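# Pull out the right-side yellow rod and turn it

## Task

Take the yellow rod closest to the right arm, draw it outward to the end of its travel, and rotate it by 90 degrees so its player figures end up horizontal. When finished, no part of the robot, camera cables included, may still be in contact with that rod.

## Robot and tools

ROBOT. Two arms, left_arm and right_arm, each with six revolute joints and a parallel gripper. In every row and in every per-joint list of a result, an arm's joints appear in this order: wrist pitch (joint4), shoulder (joint2), wrist yaw (joint5), wrist roll (joint6), elbow (joint3), waist (joint1). Stated ranges in rad: waist -2.618 to 3.054, shoulder 0 to 3.142, elbow 0 to 3.142, wrist pitch -1.571 to 1.571, wrist yaw -1.571 to 1.571, wrist roll -2.094 to 2.094. A real end may sit up to 0.059 rad either side of these. The fingers point along the gripper's +z axis and close along its y axis. end_effector_position is the midpoint between the finger pads, roughly 1 cm short of the tips.

FRAMES. Scene frame: origin at table-top height halfway between the nominal bases, +z up, +x out across the table, left_arm on the +y side. Calibrated bases in the scene frame: left_arm at (-0.028, +0.289, +0.027) m, right_arm at (-0.040, -0.349, +0.007) m, both nearly unrotated about z. Each arm reports its hand pose, velocities and wrist-camera pose in its own base frame. Reported hand positions may be off by a few centimetres, more at long reach.

ROW FORMAT. A row is one flat list of 14 numbers, each in [-1, 1], always covering both arms: left_arm's six joint numbers then its opening, then right_arm's six joint numbers then its opening. Joint numbers are offsets, not poses: each is measured from the arm's Joint targets as they stood when the action (or move) began, not from the previous row. Scale: 1.0 equals 2.224 rad for waist, shoulder and elbow, and 8.485 rad for wrist pitch, wrist yaw and wrist roll. The opening is absolute: +1 fully open, -1 shut. Writing 0 for an arm's joints re-commands its current targets; writing 0 for an opening commands half closed, so resend the current opening to leave a gripper as is.

execute_actions(actions, cameras). actions is a list of actions; each action is a list of up to 15 rows, one per 1/30 s control step, with the last row held until 15 steps are used. An action that would push a joint more than 0.059 rad beyond its range is rejected for both arms; a malformed action, or a failing first action, rejects the whole call. An empty list just returns state and images. cameras picks images: omitted, null or ["all"] gives all, [] gives none; names are cam_left_wrist and cam_right_wrist (672x504 fisheye).

move(target, speed, blend, opening_speed, blocking, cameras). target is one 14-number row or a list of up to 15 rows; every row's offsets count from the same starting Joint targets. All joints travel in step along a path of at least 0.5 s and at most 10 s. speed (rad/s, 0.01 to 12.57, default 0.5) caps the joint with the longest way to go; one value or one per target. blend (rad) rounds corners between listed targets. opening_speed (0.2 or more per second on the -1..+1 scale) makes the gripper change gradually; use a low value when squeezing. blocking=false returns after about 0.5 s while motion continues. The path ignores obstacles and the other arm. The extra 'move:' line reports done, off_target (resting more than 0.035 rad off), moving, held or fault, and limits=held if steps were withheld.

wait(seconds 0 to 10) lets time pass with commands held. stop() brakes a running move. zoom_image(camera, region=[x0,y0,x1,y1] in pixels, at most 504x504) enlarges part of the latest image. read_manual(section) only returns licence text. finished_scene(scene) ends the current scene (give its number) and cannot be undone.

RESULTS. Joint positions and Joint velocities have one block per arm in the joint order above, plus finger gap in m (0.094 open). Joint targets are what the next offsets count from. grip_measured is the measured opening on the command scale, reading slightly wide when empty and somewhat narrow on a firmly held part. Joint torques follow the same order, include arm weight, carry offsets and noise, and numbers 2, 5 and 6 wrap at ±28 N m. 'joint sent to its limit' means a joint was clipped at its end. 'joint command not followed' means the clearance check altered some targets. 'within noise' velocities mean the arm is still. Action results also list sampled joint positions.

MOTION LIMITS. Each target can lead its measured angle by at most 0.339 rad (big joints) or 2.2 rad (wrist), and an arm's targets are scaled back if they would put the gripper over 200 mm from where it is, so large offsets take several actions. Tiny offsets may not start a joint at all.

AVOID. Fast contact, pressing far past a surface, pushes against the rod's end stop, dropping or flinging anything, and any contact between the two arms or one gripper closing on the other's fingers. After pushing, command targets back past the measured positions to release. Do not hold the arm stretched or straining: motors heat, a MOTOR HOT line warns at 75 °C, a fault at 90 °C folds that arm for good, and at 100 °C it goes limp. Release the rod by opening well above grip_measured and backing away so nothing touches it at the end.

Each tool is called by a JSON object that holds its "method" and its "body".

## Session

{"method": "execute_actions", "body": {"actions": []}}

Scene clock: 0.00 s.
left_arm: end_effector_position=(+0.4007, +0.0076, +0.1253) grip_measured=+1.000 end_effector_quat_wxyz=(+0.625, -0.028, +0.778, +0.057) | right_arm: end_effector_position=(+0.3999, -0.0295, +0.1148) grip_measured=+1.000 end_effector_quat_wxyz=(+0.608, +0.063, +0.791, -0.024)
Joint names: [wrist pitch, shoulder, wrist yaw, wrist roll, elbow, waist]
Joint positions: left_arm=[0.966 1.539 -0.191 0.014 0.356 -0.068 0.094] | right_arm=[0.914 1.54 0.071 0.059 0.363 -0.045 0.094]
Joint velocities: within noise
Joint torques (N m): no reading
Heat: left arm: 47 °C; right arm: 43 °C.
Joint targets: left_arm=[0.959 1.536 -0.192 0.014 0.359 -0.068] | right_arm=[0.904 1.537 0.071 0.060 0.366 -0.045]
Tool commands: left_gripper/opening=+1.0 right_gripper/opening=+1.0

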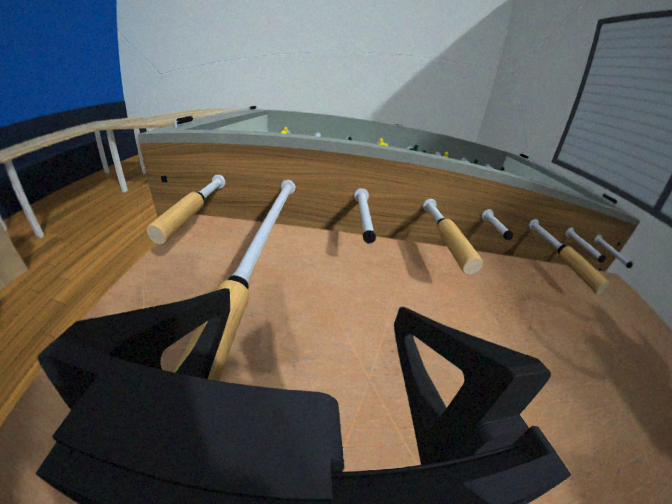

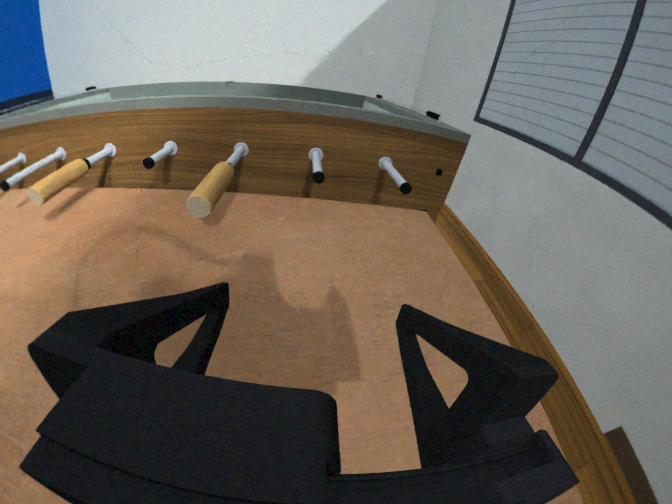

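{"method": "zoom_image", "body": {"camera": "cam_right_wrist", "region": [150, 70, 450, 240]}}

{"method": "zoom_image", "body": {"camera": "cam_left_wrist", "region": [230, 90, 560, 280]}}

Scaled by 1.680 from the camera's 672x504 image, which has a finer 960x720 frame.

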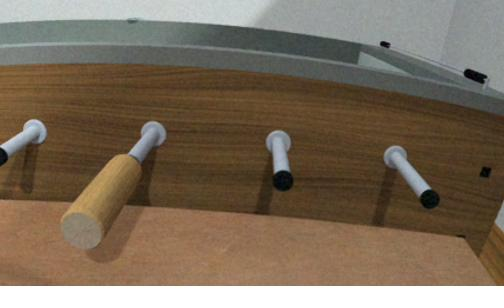

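Scaled by 1.527 from the camera's 672x504 image, which has a finer 960x720 frame.

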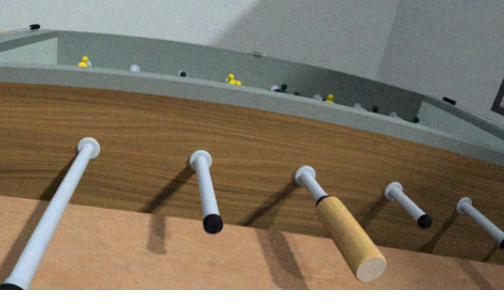

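{"method": "move", "body": {"target": [0,0,0,0,0,0,1,0.0710,0.3320,0.03076,-0.00707,0.1811,0.1553,1], "speed": 0.9}}

Scene clock: 98.83 s.
left_arm: end_effector_position=(+0.4007, +0.0076, +0.1253) grip_measured=+1.000 end_effector_quat_wxyz=(+0.625, -0.028, +0.778, +0.057) | right_arm: end_effector_position=(+0.4962, +0.0943, +0.0717) grip_measured=+1.000 end_effector_quat_wxyz=(+0.693, +0.008, +0.721, -0.014)
Joint names: [wrist pitch, shoulder, wrist yaw, wrist roll, elbow, waist]
Joint positions: left_arm=[0.966 1.539 -0.191 0.014 0.356 -0.068 0.094] | right_arm=[1.466 2.259 0.331 0.004 0.752 0.301 0.094]
Joint velocities: within noise
Joint torques (N m): left_arm=[1.84 -6.34 -0.04 0.01 5.35 -0.08] | right_arm=[2.09 -7.32 0.15 -0.06 4.85 0.03]
Heat: left arm: 45 °C; right arm: 44 °C.
Joint targets: left_arm=[0.959 1.536 -0.192 0.014 0.359 -0.068] | right_arm=[1.506 2.276 0.332 0.000 0.769 0.300]
move: off_target (right_arm); right_arm: the wrist pitch is farthest, 0.041 rad from its target
camera_calibration:
cam_right_wrist: T_world_to_cam=[[-0.0714267, -0.979313, 0.189325, 0.104853], [-0.43869, -0.139623, -0.887725, 0.327214], [0.895795, -0.146462, -0.419642, -0.282802], [0, 0, 0, 1]] pos_world=[0.404368, 0.106951, 0.151949]

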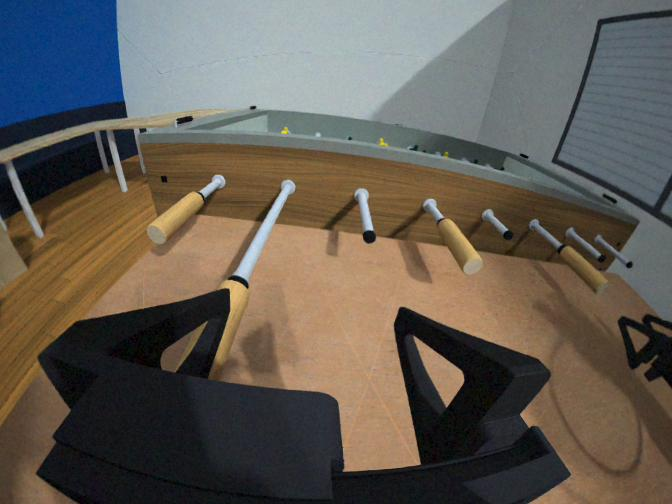

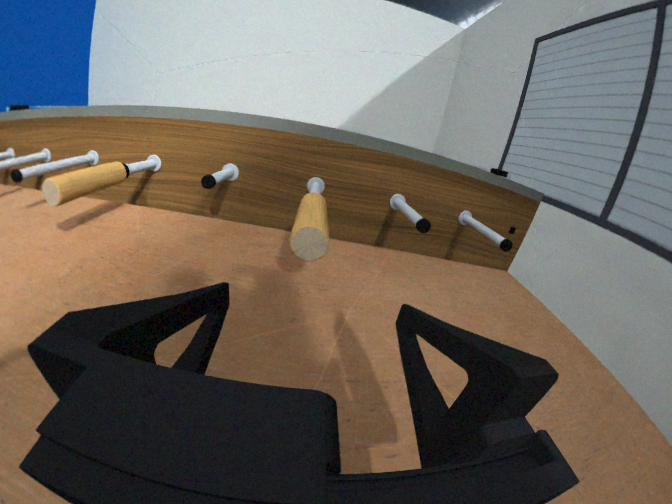

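{"method": "move", "body": {"target": [0,0,0,0,0,0,1,-0.0019,0.045,-0.0065,0.185,0.0688,-0.0104,-0.064], "speed": 1.2}}

{"method": "zoom_image", "body": {"camera": "cam_right_wrist", "region": [0, 0, 504, 504]}}

Scene clock: 147.83 s.
left_arm: end_effector_position=(+0.4007, +0.0076, +0.1253) grip_measured=+1.000 end_effector_quat_wxyz=(+0.625, -0.028, +0.778, +0.057) | right_arm: end_effector_position=(+0.5288, +0.1041, +0.0747) grip_measured=-0.062 end_effector_quat_wxyz=(+0.504, +0.495, +0.496, +0.504)
Joint names: [wrist pitch, shoulder, wrist yaw, wrist roll, elbow, waist]
Joint positions: left_arm=[0.966 1.539 -0.191 0.014 0.356 -0.068 0.094] | right_arm=[1.467 2.352 0.285 1.565 0.903 0.286 0.044]
Joint velocities: within noise
Joint torques (N m): left_arm=[1.85 -6.37 -0.05 0.02 5.31 -0.02] | right_arm=[1.92 -7.65 -0.05 0.04 5.29 -0.72]
Heat: left arm: 45 °C; right arm: 50 °C.
Joint targets: left_arm=[0.959 1.536 -0.192 0.014 0.359 -0.068] | right_arm=[1.490 2.376 0.277 1.570 0.922 0.277]
move: done
camera_calibration:
cam_right_wrist: T_world_to_cam=[[-0.0312603, -0.178977, -0.983356, 0.0993629], [-0.396794, 0.905211, -0.152141, 0.159603], [0.917375, 0.385434, -0.0993143, -0.400032], [0, 0, 0, 1]] pos_world=[0.433415, 0.0274954, 0.0822623]

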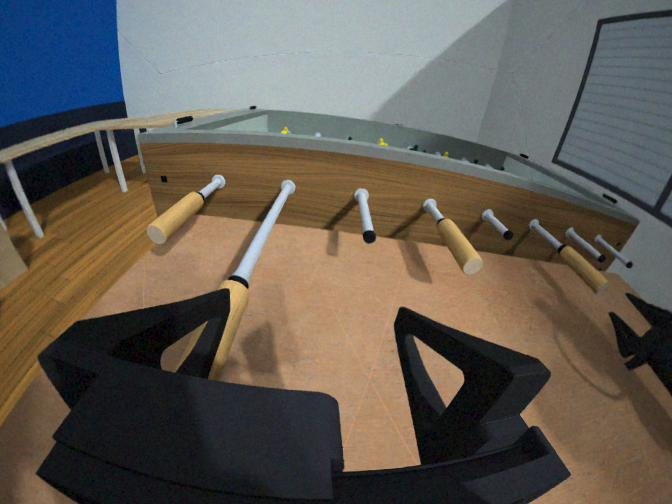

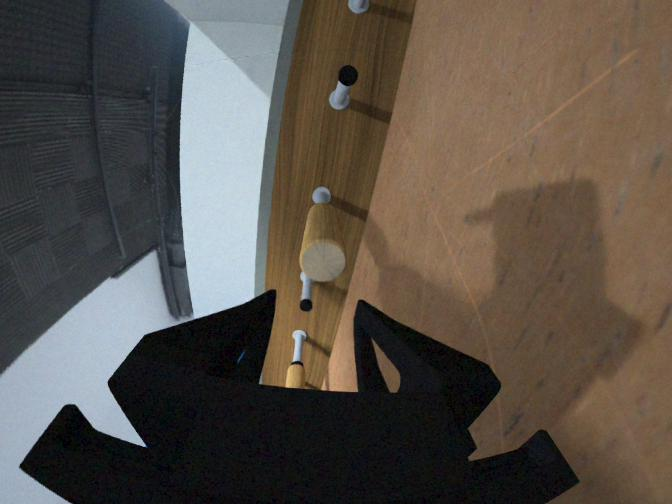

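Scaled by 1.000.

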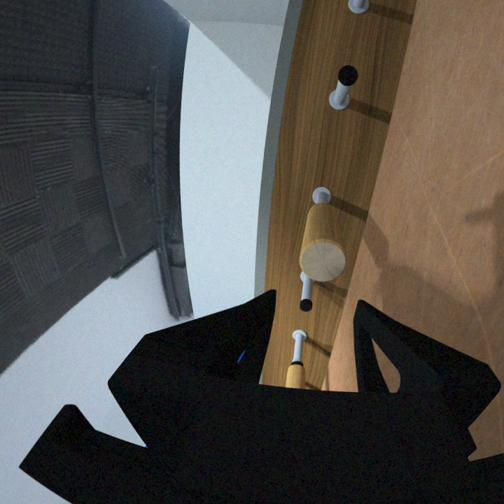

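{"method": "move", "body": {"target": [0,0,0,0,0,0,1,-0.0212,0.0252,-0.0015,0,0.0845,-0.0121,-0.064], "speed": 0.5, "cameras": ["cam_right_wrist"]}}

Scene clock: 189.37 s.
left_arm: end_effector_position=(+0.4007, +0.0076, +0.1253) grip_measured=+1.000 end_effector_quat_wxyz=(+0.625, -0.028, +0.778, +0.057) | right_arm: end_effector_position=(+0.5709, +0.1023, +0.0735) grip_measured=-0.062 end_effector_quat_wxyz=(+0.504, +0.503, +0.498, +0.496)
Joint names: [wrist pitch, shoulder, wrist yaw, wrist roll, elbow, waist]
Joint positions: left_arm=[0.966 1.539 -0.191 0.014 0.356 -0.068 0.094] | right_arm=[1.314 2.407 0.271 1.567 1.092 0.258 0.044]
Joint velocities: within noise
Joint torques (N m): left_arm=[1.83 -6.38 -0.04 0.02 5.33 -0.05] | right_arm=[1.75 -8.54 -0.03 0.03 5.93 -0.64]
Heat: left arm: 44 °C; right arm: 50 °C.
Joint targets: left_arm=[0.959 1.536 -0.192 0.014 0.359 -0.068] | right_arm=[1.310 2.432 0.264 1.570 1.110 0.250]
move: done
camera_calibration:
cam_right_wrist: T_world_to_cam=[[-0.0525195, -0.181122, -0.982057, 0.111408], [-0.387265, 0.91015, -0.14715, 0.171525], [0.920471, 0.372588, -0.117943, -0.437089], [0, 0, 0, 1]] pos_world=[0.474605, 0.026919, 0.0830974]
Images, in order (width x height): cam_right_wrist 672x504.

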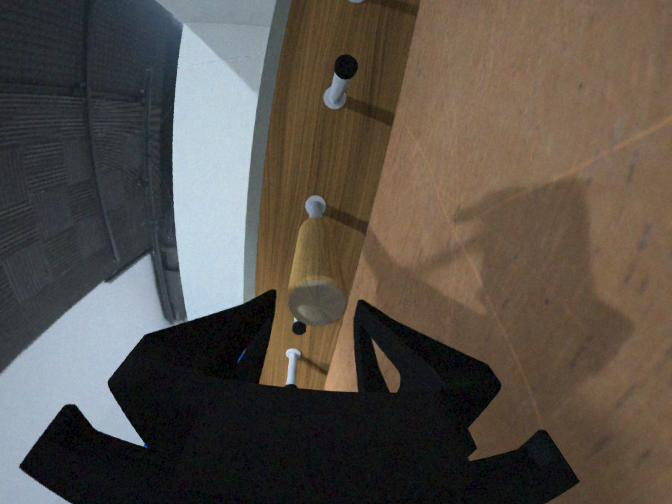

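{"method": "move", "body": {"target": [[0,0,0,0,0,0,1,-0.0150,0.0369,-0.0025,0,0.0926,-0.0094,-0.064],[0,0,0,0,0,0,1,-0.0150,0.0369,-0.0025,0,0.0926,-0.0094,-0.5]], "speed": 0.4, "opening_speed": 0.4, "cameras": ["cam_right_wrist"]}}

Scene clock: 202.50 s.
left_arm: end_effector_position=(+0.4007, +0.0076, +0.1253) grip_measured=+1.000 end_effector_quat_wxyz=(+0.625, -0.028, +0.778, +0.057) | right_arm: end_effector_position=(+0.6115, +0.1036, +0.0744) grip_measured=-0.304 end_effector_quat_wxyz=(+0.503, +0.502, +0.497, +0.497)
Joint names: [wrist pitch, shoulder, wrist yaw, wrist roll, elbow, waist]
Joint positions: left_arm=[0.966 1.539 -0.191 0.014 0.356 -0.068 0.094] | right_arm=[1.194 2.486 0.248 1.57 1.294 0.237 0.033]
Joint velocities: within noise
Joint torques (N m): left_arm=[1.84 -6.42 -0.03 0.01 5.34 -0.05] | right_arm=[1.62 -9.32 -0.02 0.01 6.83 -0.62]
Heat: left arm: 44 °C; right arm: 48 °C.
Joint targets: left_arm=[0.959 1.536 -0.192 0.014 0.359 -0.068] | right_arm=[1.183 2.514 0.243 1.570 1.316 0.229]
move: done
camera_calibration:
cam_right_wrist: T_world_to_cam=[[-0.0496668, -0.178314, -0.982719, 0.11265], [-0.388236, 0.910002, -0.145498, 0.186624], [0.920221, 0.374301, -0.114425, -0.475165], [0, 0, 0, 1]] pos_world=[0.515305, 0.0281132, 0.0834865]
Images, in order (width x height): cam_right_wrist 672x504.

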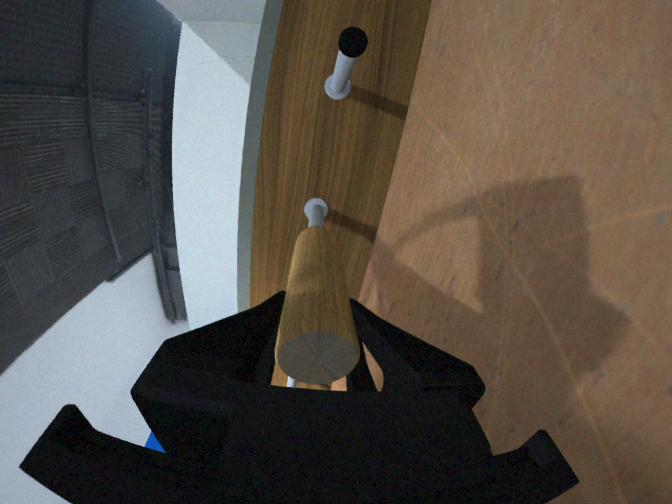

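{"method": "move", "body": {"target": [0,0,0,0,0,0,1,0,0,0,-0.18504,0,0,-0.5], "speed": 0.9}}

Scene clock: 211.10 s.
left_arm: end_effector_position=(+0.4007, +0.0076, +0.1253) grip_measured=+1.000 end_effector_quat_wxyz=(+0.625, -0.028, +0.778, +0.057) | right_arm: end_effector_position=(+0.6113, +0.1007, +0.0713) grip_measured=-0.305 end_effector_quat_wxyz=(+0.705, +0.016, +0.709, -0.003)
Joint names: [wrist pitch, shoulder, wrist yaw, wrist roll, elbow, waist]
Joint positions: left_arm=[0.966 1.539 -0.191 0.014 0.356 -0.068 0.094] | right_arm=[1.191 2.49 0.264 0.019 1.294 0.237 0.033]
Joint velocities: within noise
Joint torques (N m): left_arm=[1.84 -6.38 -0.05 0 5.35 -0.03] | right_arm=[1.66 -9.59 -0.19 -0.18 6.82 -0.64]
Heat: left arm: 44 °C; right arm: 48 °C.
Joint targets: left_arm=[0.959 1.536 -0.192 0.014 0.359 -0.068] | right_arm=[1.183 2.514 0.243 -0.001 1.316 0.229]
move: done
camera_calibration:
cam_right_wrist: T_world_to_cam=[[-0.0753018, -0.9841, 0.16086, 0.124331], [-0.4071, -0.116922, -0.905869, 0.35788], [0.910274, -0.1337, -0.391823, -0.39727], [0, 0, 0, 1]] pos_world=[0.51668, 0.111083, 0.148533]

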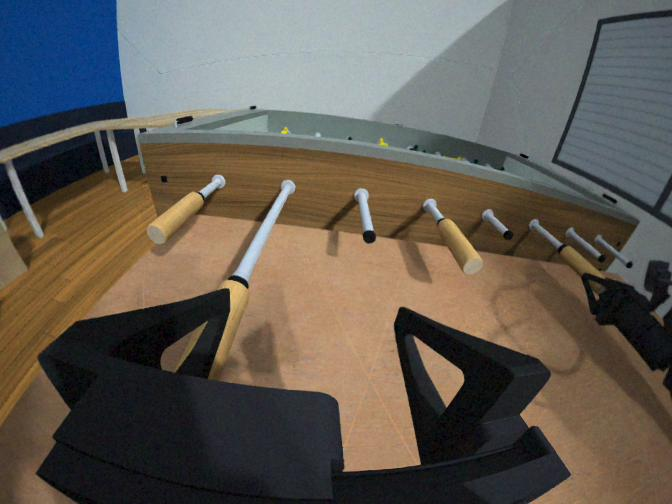

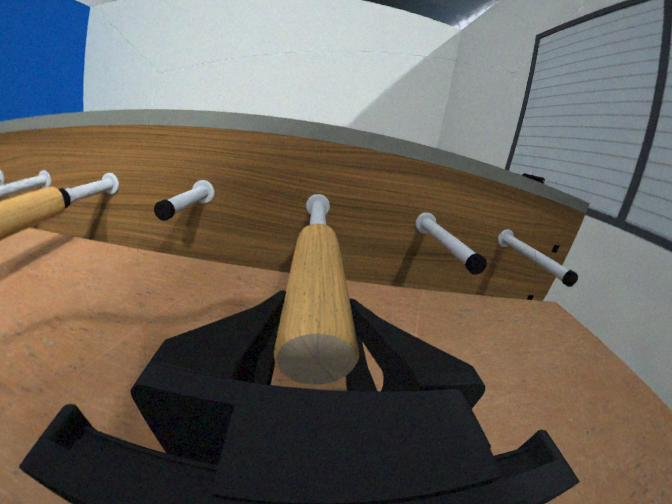

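{"method": "move", "body": {"target": [[0,0,0,0,0,0,1,0.0216,-0.1012,0.0097,0,-0.1924,0.0319,-0.5]], "speed": 0.5, "cameras": ["cam_right_wrist"]}}

Scene clock: 244.33 s.
left_arm: end_effector_position=(+0.4007, +0.0076, +0.1253) grip_measured=+1.000 end_effector_quat_wxyz=(+0.625, -0.028, +0.778, +0.057) | right_arm: end_effector_position=(+0.5291, +0.1004, +0.0681) grip_measured=-0.305 end_effector_quat_wxyz=(+0.689, +0.014, +0.724, -0.013)
Joint names: [wrist pitch, shoulder, wrist yaw, wrist roll, elbow, waist]
Joint positions: left_arm=[0.966 1.539 -0.191 0.014 0.356 -0.068 0.094] | right_arm=[1.36 2.315 0.329 0.017 0.903 0.293 0.033]
Joint velocities: within noise
Joint torques (N m): left_arm=[1.83 -6.37 -0.04 0.01 5.3 -0.03] | right_arm=[1.78 -11.56 0.01 -0.19 2.95 0.7]
Heat: left arm: 44 °C; right arm: 48 °C.
Joint targets: left_arm=[0.959 1.536 -0.192 0.014 0.359 -0.068] | right_arm=[1.366 2.289 0.325 0.000 0.888 0.300]
move: done
camera_calibration:
cam_right_wrist: T_world_to_cam=[[-0.0767565, -0.980732, 0.179647, 0.117471], [-0.447717, -0.127088, -0.885098, 0.342607], [0.890875, -0.148368, -0.429335, -0.309462], [0, 0, 0, 1]] pos_world=[0.438099, 0.112834, 0.149274]
Images, in order (width x height): cam_right_wrist 672x504.

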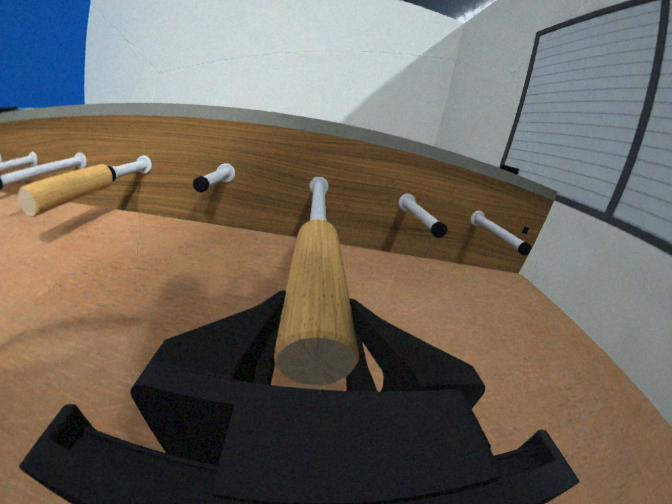

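{"method": "move", "body": {"target": [[0,0,0,0,0,0,1,0.0007,-0.1034,0.0097,0,-0.1475,0.0369,-0.5]], "speed": 0.35, "cameras": ["cam_right_wrist"]}}

Scene clock: 258.17 s.
left_arm: end_effector_position=(+0.4007, +0.0076, +0.1253) grip_measured=+1.000 end_effector_quat_wxyz=(+0.625, -0.028, +0.778, +0.057) | right_arm: end_effector_position=(+0.4764, +0.1029, +0.0698) grip_measured=-0.307 end_effector_quat_wxyz=(+0.652, -0.004, +0.758, -0.024)
Joint names: [wrist pitch, shoulder, wrist yaw, wrist roll, elbow, waist]
Joint positions: left_arm=[0.966 1.539 -0.191 0.014 0.356 -0.068 0.094] | right_arm=[1.284 2.127 0.371 0.016 0.683 0.344 0.033]
Joint velocities: within noise
Joint torques (N m): left_arm=[1.85 -6.35 -0.04 0.01 5.35 -0.05] | right_arm=[2.52 -13.64 0.48 -0.18 -5.34 3.52]
Heat: left arm: 44 °C; right arm: 47 °C.
Joint targets: left_arm=[0.959 1.536 -0.192 0.014 0.359 -0.068] | right_arm=[1.372 2.059 0.407 0.000 0.560 0.383]
move: off_target (right_arm); right_arm: the elbow is farthest, 0.123 rad from its target
camera_calibration:
cam_right_wrist: T_world_to_cam=[[-0.0470619, -0.973413, 0.224169, 0.0976237], [-0.533152, -0.165299, -0.829714, 0.361596], [0.84471, -0.158564, -0.511198, -0.232578], [0, 0, 0, 1]] pos_world=[0.393841, 0.117921, 0.159244]
Images, in order (width x height): cam_right_wrist 672x504.

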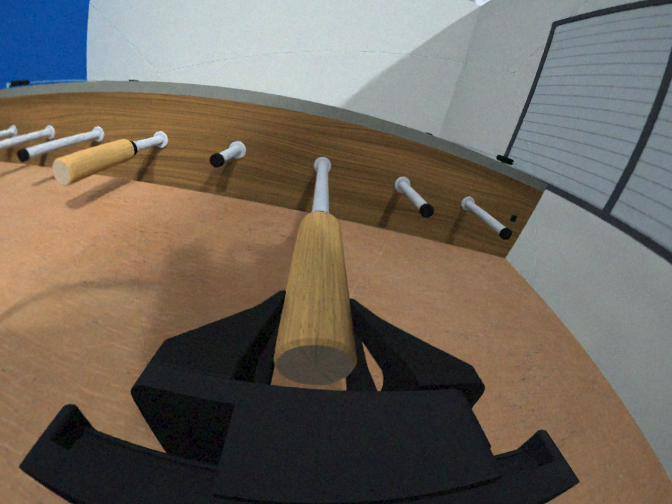

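{"method": "move", "body": {"target": [[0,0,0,0,0,0,1,-0.0083,0.0245,-0.0034,0,0.0443,-0.014,-0.5],[0,0,0,0,0,0,1,-0.0083,0.0245,-0.0034,0,0.0443,-0.014,0.7],[0,0,0,0,0,0,1,-0.0085,-0.0638,0.0077,0,-0.0733,0.0288,0.7],[0,0,0,0,0,0,1,-0.0275,-0.1511,0.0165,0,-0.1241,0.0625,0.7]], "speed": 0.5, "blend": [0,0,0.05,0], "opening_speed": 1.5}}

{"method": "zoom_image", "body": {"camera": "cam_left_wrist", "region": [230, 90, 560, 280]}}

Scene clock: 277.87 s.
left_arm: end_effector_position=(+0.4007, +0.0076, +0.1253) grip_measured=+1.000 end_effector_quat_wxyz=(+0.625, -0.028, +0.778, +0.057) | right_arm: end_effector_position=(+0.3663, +0.1022, +0.0813) grip_measured=+0.698 end_effector_quat_wxyz=(+0.613, -0.039, +0.787, -0.061)
Joint names: [wrist pitch, shoulder, wrist yaw, wrist roll, elbow, waist]
Joint positions: left_arm=[0.966 1.539 -0.191 0.014 0.356 -0.068 0.094] | right_arm=[1.152 1.736 0.545 0.002 0.298 0.515 0.08]
Joint velocities: within noise
Joint torques (N m): left_arm=[1.83 -6.37 -0.05 0.02 5.33 -0.09] | right_arm=[1.52 -5.89 0.16 -0.02 2.8 0.64]
Heat: left arm: 43 °C; right arm: 53 °C.
Joint targets: left_arm=[0.959 1.536 -0.192 0.014 0.359 -0.068] | right_arm=[1.139 1.723 0.548 0.000 0.284 0.522]
move: done; target 2's new numbers were sent with right_arm's elbow 0.036 rad from that target
camera_calibration:
cam_right_wrist: T_world_to_cam=[[-0.0163853, -0.945721, 0.324566, 0.0669662], [-0.610752, -0.247546, -0.752132, 0.342746], [0.791652, -0.210553, -0.573545, -0.104029], [0, 0, 0, 1]] pos_world=[0.292785, 0.126273, 0.17639]

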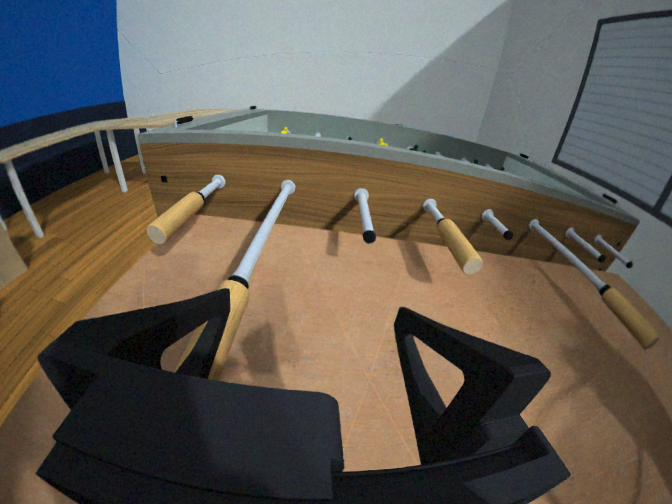

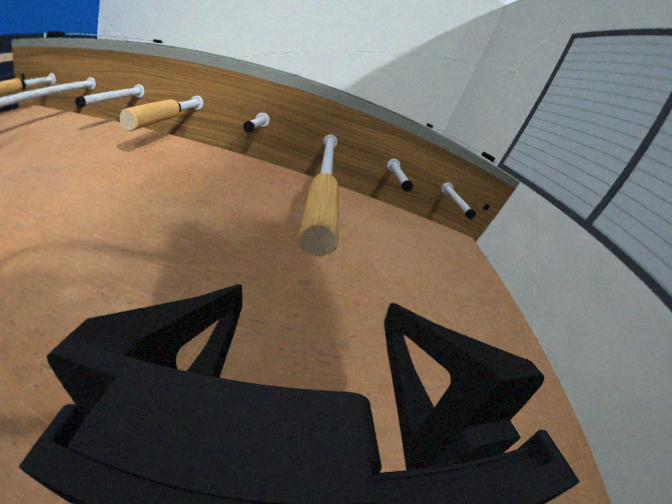

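Scaled by 1.527 from the camera's 672x504 image, which has a finer 960x720 frame.

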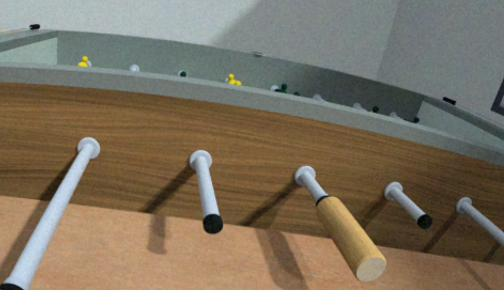

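{"method": "finished_scene", "body": {"scene": 1}}

The scene is finished: the task was done.


## Next scene

The same job, from a new start.

{"method": "execute_actions", "body": {"actions": []}}

{"method": "zoom_image", "body": {"camera": "cam_left_wrist", "region": [230, 60, 560, 250]}}

Scene clock: 0.00 s.
left_arm: end_effector_position=(+0.3899, -0.0004, +0.1147) grip_measured=+1.000 end_effector_quat_wxyz=(+0.609, -0.026, +0.793, +0.006) | right_arm: end_effector_position=(+0.3960, -0.0474, +0.1154) grip_measured=+1.000 end_effector_quat_wxyz=(+0.595, +0.094, +0.794, -0.086)
Joint names: [wrist pitch, shoulder, wrist yaw, wrist roll, elbow, waist]
Joint positions: left_arm=[0.911 1.495 -0.08 -0.043 0.322 -0.04 0.094] | right_arm=[0.848 1.518 0.234 0.044 0.38 -0.018 0.094]
Joint velocities: within noise
Joint torques (N m): no reading
Heat: left arm: 42 °C; right arm: 40 °C.
Joint targets: left_arm=[0.899 1.493 -0.081 -0.042 0.324 -0.040] | right_arm=[0.837 1.515 0.234 0.045 0.383 -0.018]
Tool commands: left_gripper/opening=+1.0 right_gripper/opening=+1.0
camera_calibration:
cam_left_wrist: T_world_to_cam=[[0.0222135, -0.980285, 0.196335, -0.0420869], [-0.593611, -0.170951, -0.786385, 0.357186], [0.804446, -0.0990782, -0.585705, -0.125405], [0, 0, 0, 1]] pos_world=[0.313846, 0.00737939, 0.215698]
cam_right_wrist: T_world_to_cam=[[-0.244005, -0.947103, 0.208463, 0.0183839], [-0.655393, 0.00260904, -0.755284, 0.379511], [0.714788, -0.320918, -0.621361, -0.108823], [0, 0, 0, 1]] pos_world=[0.331, -0.0185021, 0.215188]

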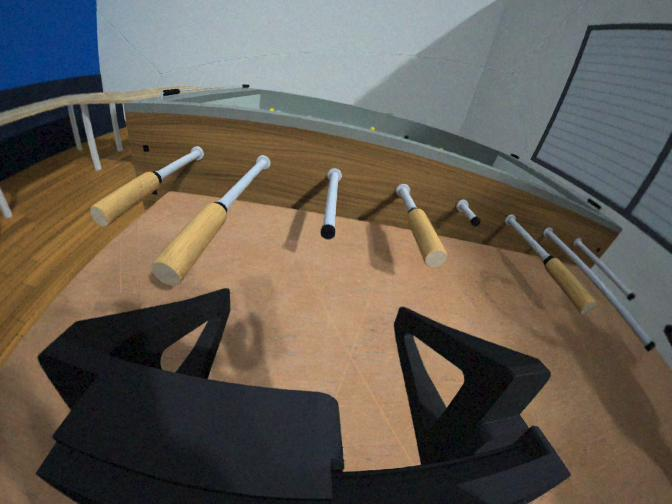

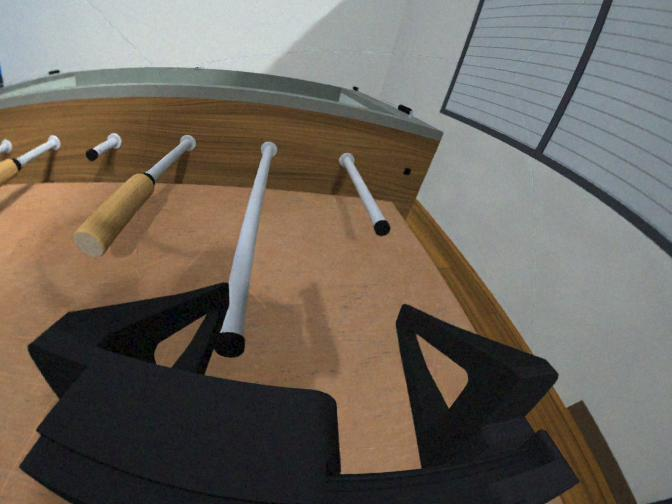

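Scaled by 1.527 from the camera's 672x504 image, which has a finer 960x720 frame.

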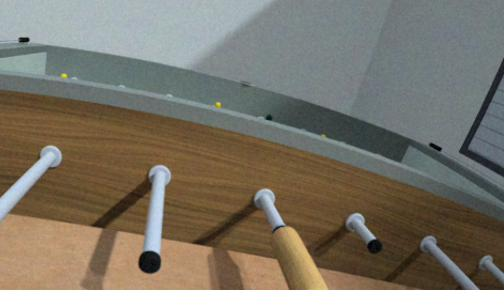

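{"method": "move", "body": {"target": [[0,0,0,0,0,0,1,0.0058,0.0684,0,0,0.1116,0,-0.064],[0,0,0,0,0,0,1,0.0058,0.0684,0.0493,-0.1903,0.1116,0.2675,-0.064],[0,0,0,0,0,0,1,0.0740,0.3035,0.0431,-0.1903,0.1246,0.2442,-0.064]], "speed": 1.2, "blend": [0.05,0.1,0]}}

Scene clock: 70.13 s.
left_arm: end_effector_position=(+0.3899, -0.0004, +0.1147) grip_measured=+1.000 end_effector_quat_wxyz=(+0.609, -0.026, +0.793, +0.006) | right_arm: end_effector_position=(+0.4430, +0.1436, +0.0693) grip_measured=-0.062 end_effector_quat_wxyz=(-0.441, +0.517, -0.527, +0.510)
Joint names: [wrist pitch, shoulder, wrist yaw, wrist roll, elbow, waist]
Joint positions: left_arm=[0.911 1.495 -0.08 -0.043 0.322 -0.04 0.094] | right_arm=[1.422 2.176 0.612 -1.571 0.644 0.533 0.044]
Joint velocities: within noise
Joint torques (N m): left_arm=[1.88 -5.83 -0.03 0.01 5.35 -0.02] | right_arm=[2.06 -6.86 -0.05 0.02 4.52 -0.65]
Heat: left arm: 42 °C; right arm: 43 °C.
Joint targets: left_arm=[0.899 1.493 -0.081 -0.042 0.324 -0.040] | right_arm=[1.465 2.190 0.600 -1.570 0.660 0.525]
move: off_target (right_arm); right_arm: the wrist pitch is farthest, 0.043 rad from its target
camera_calibration:
cam_left_wrist: T_world_to_cam=[[0.0222135, -0.980285, 0.196335, -0.0420869], [-0.593611, -0.170951, -0.786385, 0.357186], [0.804446, -0.0990782, -0.585705, -0.125405], [0, 0, 0, 1]] pos_world=[0.313846, 0.00737939, 0.215698]
cam_right_wrist: T_world_to_cam=[[0.0580792, 0.2365, 0.969894, -0.136193], [-0.450777, -0.86064, 0.236853, 0.339535], [0.890745, -0.450962, 0.0566235, -0.215943], [0, 0, 0, 1]] pos_world=[0.353315, 0.227045, 0.0638999]

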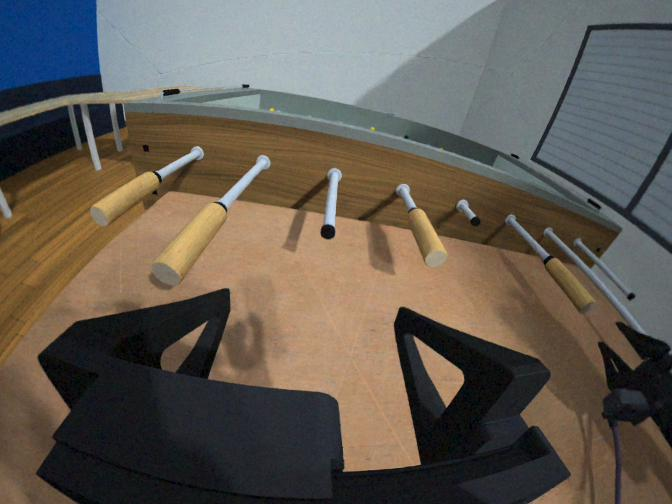

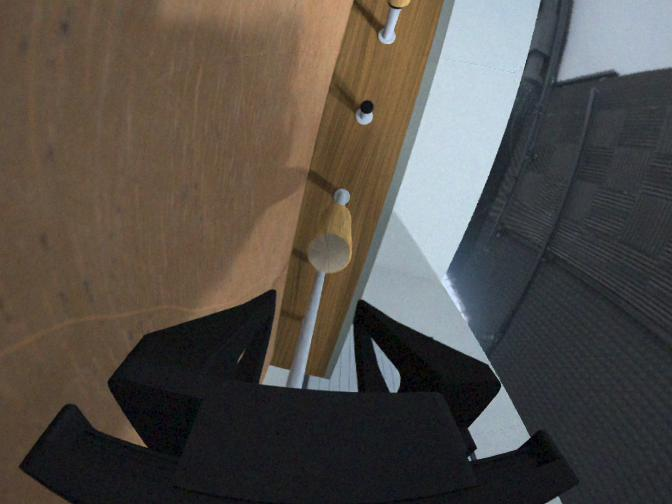

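{"method": "move", "body": {"target": [0,0,0,0,0,0,1,-0.0018,0.0531,-0.0059,0,0.0809,-0.0270,-0.064], "speed": 0.6, "cameras": ["cam_right_wrist"]}}

Scene clock: 98.77 s.
left_arm: end_effector_position=(+0.3899, -0.0004, +0.1147) grip_measured=+1.000 end_effector_quat_wxyz=(+0.609, -0.026, +0.793, +0.006) | right_arm: end_effector_position=(+0.4884, +0.1423, +0.0716) grip_measured=-0.062 end_effector_quat_wxyz=(+0.462, -0.490, +0.526, -0.519)
Joint names: [wrist pitch, shoulder, wrist yaw, wrist roll, elbow, waist]
Joint positions: left_arm=[0.911 1.495 -0.08 -0.043 0.322 -0.04 0.094] | right_arm=[1.422 2.286 0.563 -1.571 0.823 0.469 0.044]
Joint velocities: within noise
Joint torques (N m): left_arm=[1.88 -5.78 -0.02 0.01 5.37 -0.02] | right_arm=[1.93 -7.35 -0.08 0.03 5 -0.34]
Heat: left arm: 41 °C; right arm: 47 °C.
Joint targets: left_arm=[0.899 1.493 -0.081 -0.042 0.324 -0.040] | right_arm=[1.450 2.308 0.550 -1.570 0.840 0.465]
move: done
camera_calibration:
cam_right_wrist: T_world_to_cam=[[0.00359403, 0.200748, 0.979636, -0.109778], [-0.475251, -0.861594, 0.178303, 0.374686], [0.879843, -0.466214, 0.0923092, -0.252154], [0, 0, 0, 1]] pos_world=[0.400321, 0.227307, 0.0640109]
Images, in order (width x height): cam_right_wrist 672x504.

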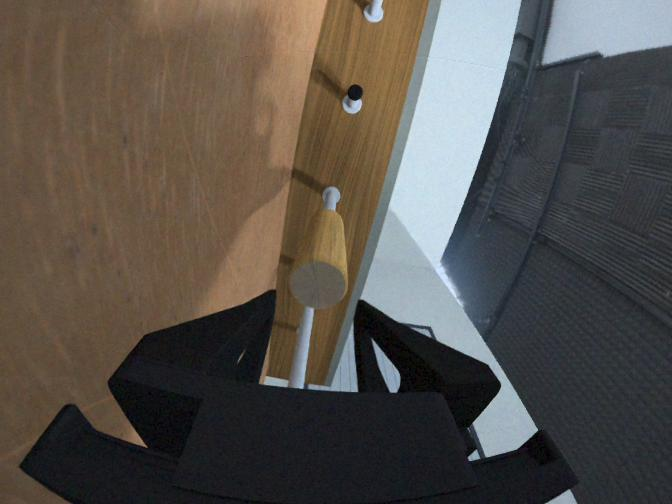

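{"method": "move", "body": {"target": [[0,0,0,0,0,0,1,-0.0041,0.0414,-0.0067,0,0.0638,-0.0238,-0.064],[0,0,0,0,0,0,1,-0.0041,0.0414,-0.0067,0,0.0638,-0.0238,-0.5],[0,0,0,0,0,0,1,-0.0041,0.0414,-0.0067,0.1850,0.0638,-0.0238,-0.5]], "speed": [0.4,0.4,1.0], "opening_speed": 0.4, "cameras": ["cam_right_wrist"]}}

Scene clock: 126.27 s.
left_arm: end_effector_position=(+0.3899, -0.0004, +0.1147) grip_measured=+1.000 end_effector_quat_wxyz=(+0.609, -0.026, +0.793, +0.006) | right_arm: end_effector_position=(+0.5235, +0.1406, +0.0634) grip_measured=-0.306 end_effector_quat_wxyz=(+0.700, +0.013, +0.713, -0.040)
Joint names: [wrist pitch, shoulder, wrist yaw, wrist roll, elbow, waist]
Joint positions: left_arm=[0.911 1.495 -0.08 -0.043 0.322 -0.04 0.094] | right_arm=[1.398 2.381 0.492 -0.031 0.964 0.416 0.033]
Joint velocities: within noise
Joint torques (N m): left_arm=[1.88 -5.81 -0.04 0.01 5.34 -0.06] | right_arm=[1.85 -8.46 0.07 0.26 5.24 -0.34]
Heat: left arm: 41 °C; right arm: 47 °C.
Joint targets: left_arm=[0.899 1.493 -0.081 -0.042 0.324 -0.040] | right_arm=[1.415 2.400 0.493 0.000 0.982 0.412]
move: done
camera_calibration:
cam_right_wrist: T_world_to_cam=[[-0.119084, -0.96869, 0.217852, 0.17542], [-0.425898, -0.148366, -0.892523, 0.333019], [0.8969, -0.199068, -0.394895, -0.298642], [0, 0, 0, 1]] pos_world=[0.430574, 0.159886, 0.141079]
Images, in order (width x height): cam_right_wrist 672x504.

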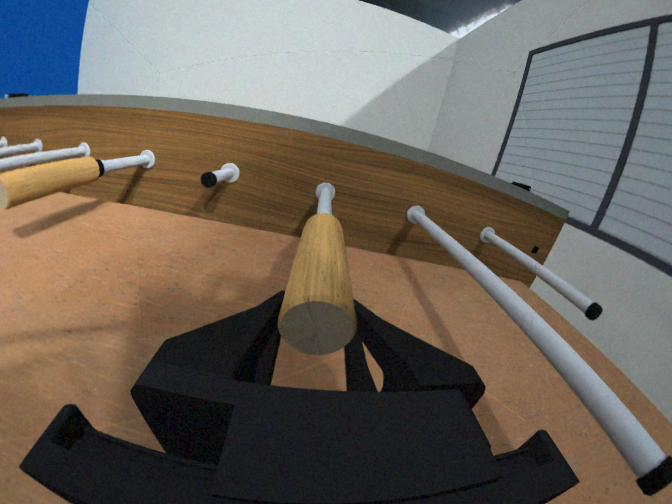

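{"method": "move", "body": {"target": [[0,0,0,0,0,0,1,-0.0024,-0.0863,0.0128,0.0035,-0.1075,0.0477,-0.5],[0,0,0,0,0,0,1,-0.0165,-0.1605,0.0223,0.0035,-0.1758,0.0836,-0.5]], "speed": [0.45,0.35], "blend": 0.03, "cameras": ["cam_right_wrist"]}}

Scene clock: 136.87 s.
left_arm: end_effector_position=(+0.3899, -0.0004, +0.1147) grip_measured=+1.000 end_effector_quat_wxyz=(+0.609, -0.026, +0.793, +0.006) | right_arm: end_effector_position=(+0.4400, +0.1499, +0.0631) grip_measured=-0.308 end_effector_quat_wxyz=(+0.637, -0.011, +0.768, -0.065)
Joint names: [wrist pitch, shoulder, wrist yaw, wrist roll, elbow, waist]
Joint positions: left_arm=[0.911 1.495 -0.08 -0.043 0.322 -0.04 0.094] | right_arm=[1.222 2.102 0.628 0.017 0.657 0.553 0.033]
Joint velocities: within noise
Joint torques (N m): left_arm=[1.88 -5.81 -0.02 0.01 5.35 -0.06] | right_arm=[2.12 -12.71 0.72 0.14 -1.03 4.03]
Heat: left arm: 41 °C; right arm: 48 °C.
Joint targets: left_arm=[0.899 1.493 -0.081 -0.042 0.324 -0.040] | right_arm=[1.275 2.043 0.682 0.030 0.591 0.598]
move: off_target (right_arm); right_arm: the elbow is farthest, 0.066 rad from its target
camera_calibration:
cam_right_wrist: T_world_to_cam=[[-0.0791998, -0.952479, 0.294127, 0.149756], [-0.570016, -0.198786, -0.797224, 0.363684], [0.817808, -0.230797, -0.527184, -0.174156], [0, 0, 0, 1]] pos_world=[0.361592, 0.17474, 0.154078]
Images, in order (width x height): cam_right_wrist 672x504.

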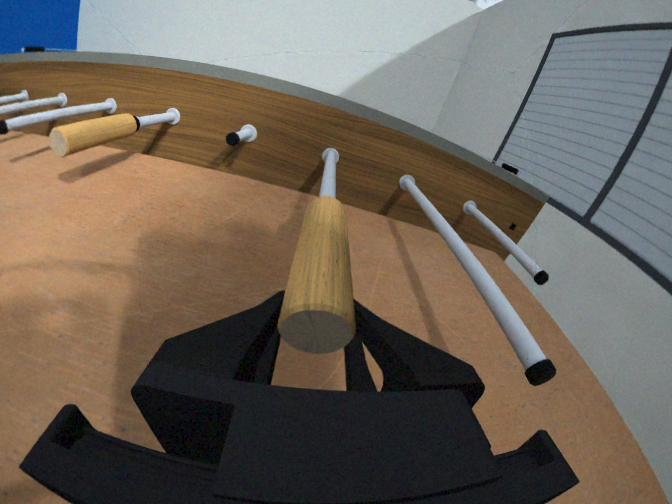

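{"method": "move", "body": {"target": [0,0,0,0,0,0,1,-0.0041,-0.0216,0.0027,0,-0.0198,0.0103,-0.5], "speed": 0.3, "cameras": []}}

Scene clock: 144.50 s.
left_arm: end_effector_position=(+0.3899, -0.0004, +0.1147) grip_measured=+1.000 end_effector_quat_wxyz=(+0.609, -0.026, +0.793, +0.006) | right_arm: end_effector_position=(+0.4391, +0.1494, +0.0650) grip_measured=-0.308 end_effector_quat_wxyz=(+0.630, -0.016, +0.774, -0.069)
Joint names: [wrist pitch, shoulder, wrist yaw, wrist roll, elbow, waist]
Joint positions: left_arm=[0.911 1.495 -0.08 -0.043 0.322 -0.04 0.094] | right_arm=[1.169 2.072 0.628 0.017 0.656 0.553 0.033]
Joint velocities: within noise
Joint torques (N m): left_arm=[1.88 -5.75 -0.03 0.02 5.35 -0.06] | right_arm=[2.31 -14.09 0.99 0.14 -4.3 6.08]
Heat: left arm: 41 °C; right arm: 49 °C.
Joint targets: left_arm=[0.899 1.493 -0.081 -0.042 0.324 -0.040] | right_arm=[1.240 1.995 0.705 0.030 0.547 0.621]
move: off_target (right_arm); right_arm: the elbow is farthest, 0.109 rad from its target
No camera images: "cameras" was empty.

{"method": "move", "body": {"target": [[0,0,0,0,0,0,1,-0.0071,0.0292,-0.0085,-0.0015,0.0418,-0.0283,-0.5],[0,0,0,0,0,0,1,-0.0071,0.0292,-0.0085,-0.0015,0.0418,-0.0283,0.7],[0,0,0,0,0,0,1,-0.0150,-0.0944,0.0180,-0.0015,-0.0796,0.0706,0.7]], "speed": 0.5, "opening_speed": 1.5}}

Scene clock: 160.00 s.
left_arm: end_effector_position=(+0.3899, -0.0004, +0.1147) grip_measured=+1.000 end_effector_quat_wxyz=(+0.609, -0.026, +0.793, +0.006) | right_arm: end_effector_position=(+0.3488, +0.1535, +0.0895) grip_measured=+0.698 end_effector_quat_wxyz=(+0.630, -0.039, +0.770, -0.097)
Joint names: [wrist pitch, shoulder, wrist yaw, wrist roll, elbow, waist]
Joint positions: left_arm=[0.911 1.495 -0.08 -0.043 0.322 -0.04 0.094] | right_arm=[1.126 1.8 0.853 0.017 0.385 0.772 0.08]
Joint velocities: within noise
Joint torques (N m): left_arm=[1.89 -5.79 -0.03 0.01 5.34 -0.05] | right_arm=[1.45 -6.6 0.22 0.01 2.69 0.62]
Heat: left arm: 41 °C; right arm: 50 °C.
Joint targets: left_arm=[0.899 1.493 -0.081 -0.042 0.324 -0.040] | right_arm=[1.113 1.785 0.858 0.017 0.370 0.778]
move: done
camera_calibration:
cam_left_wrist: T_world_to_cam=[[0.0222135, -0.980285, 0.196335, -0.0420869], [-0.593611, -0.170951, -0.786385, 0.357186], [0.804446, -0.0990782, -0.585705, -0.125405], [0, 0, 0, 1]] pos_world=[0.313846, 0.00737939, 0.215698]
cam_right_wrist: T_world_to_cam=[[-0.0728789, -0.923827, 0.375809, 0.124228], [-0.582758, -0.266348, -0.767758, 0.34556], [0.809371, -0.274959, -0.518956, -0.0758604], [0, 0, 0, 1]] pos_world=[0.271831, 0.185946, 0.179252]

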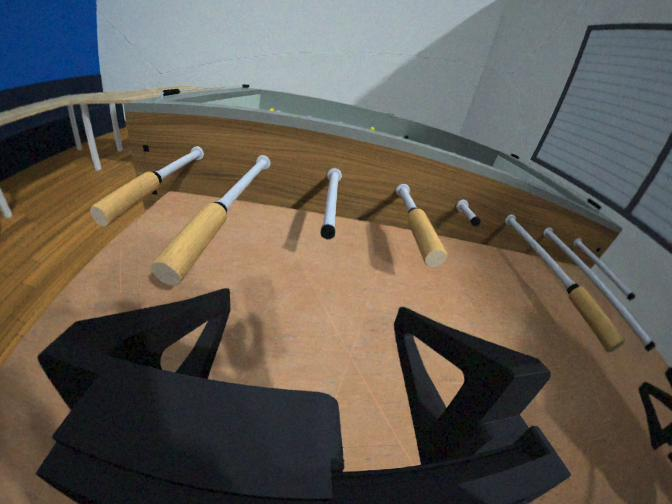

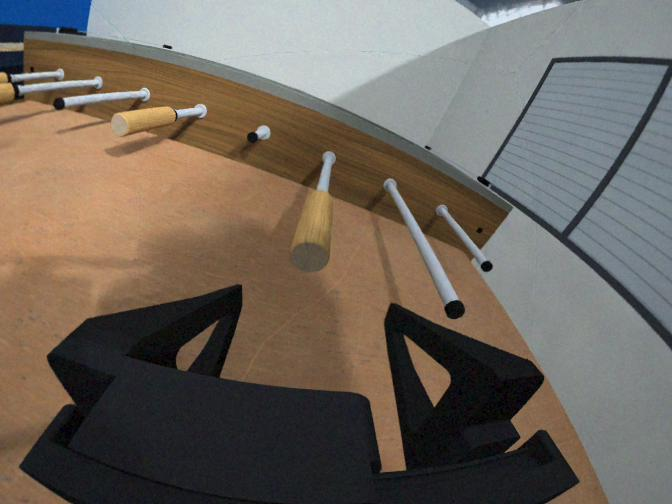

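{"method": "finished_scene", "body": {"scene": 2}}

The scene is finished: the task was done.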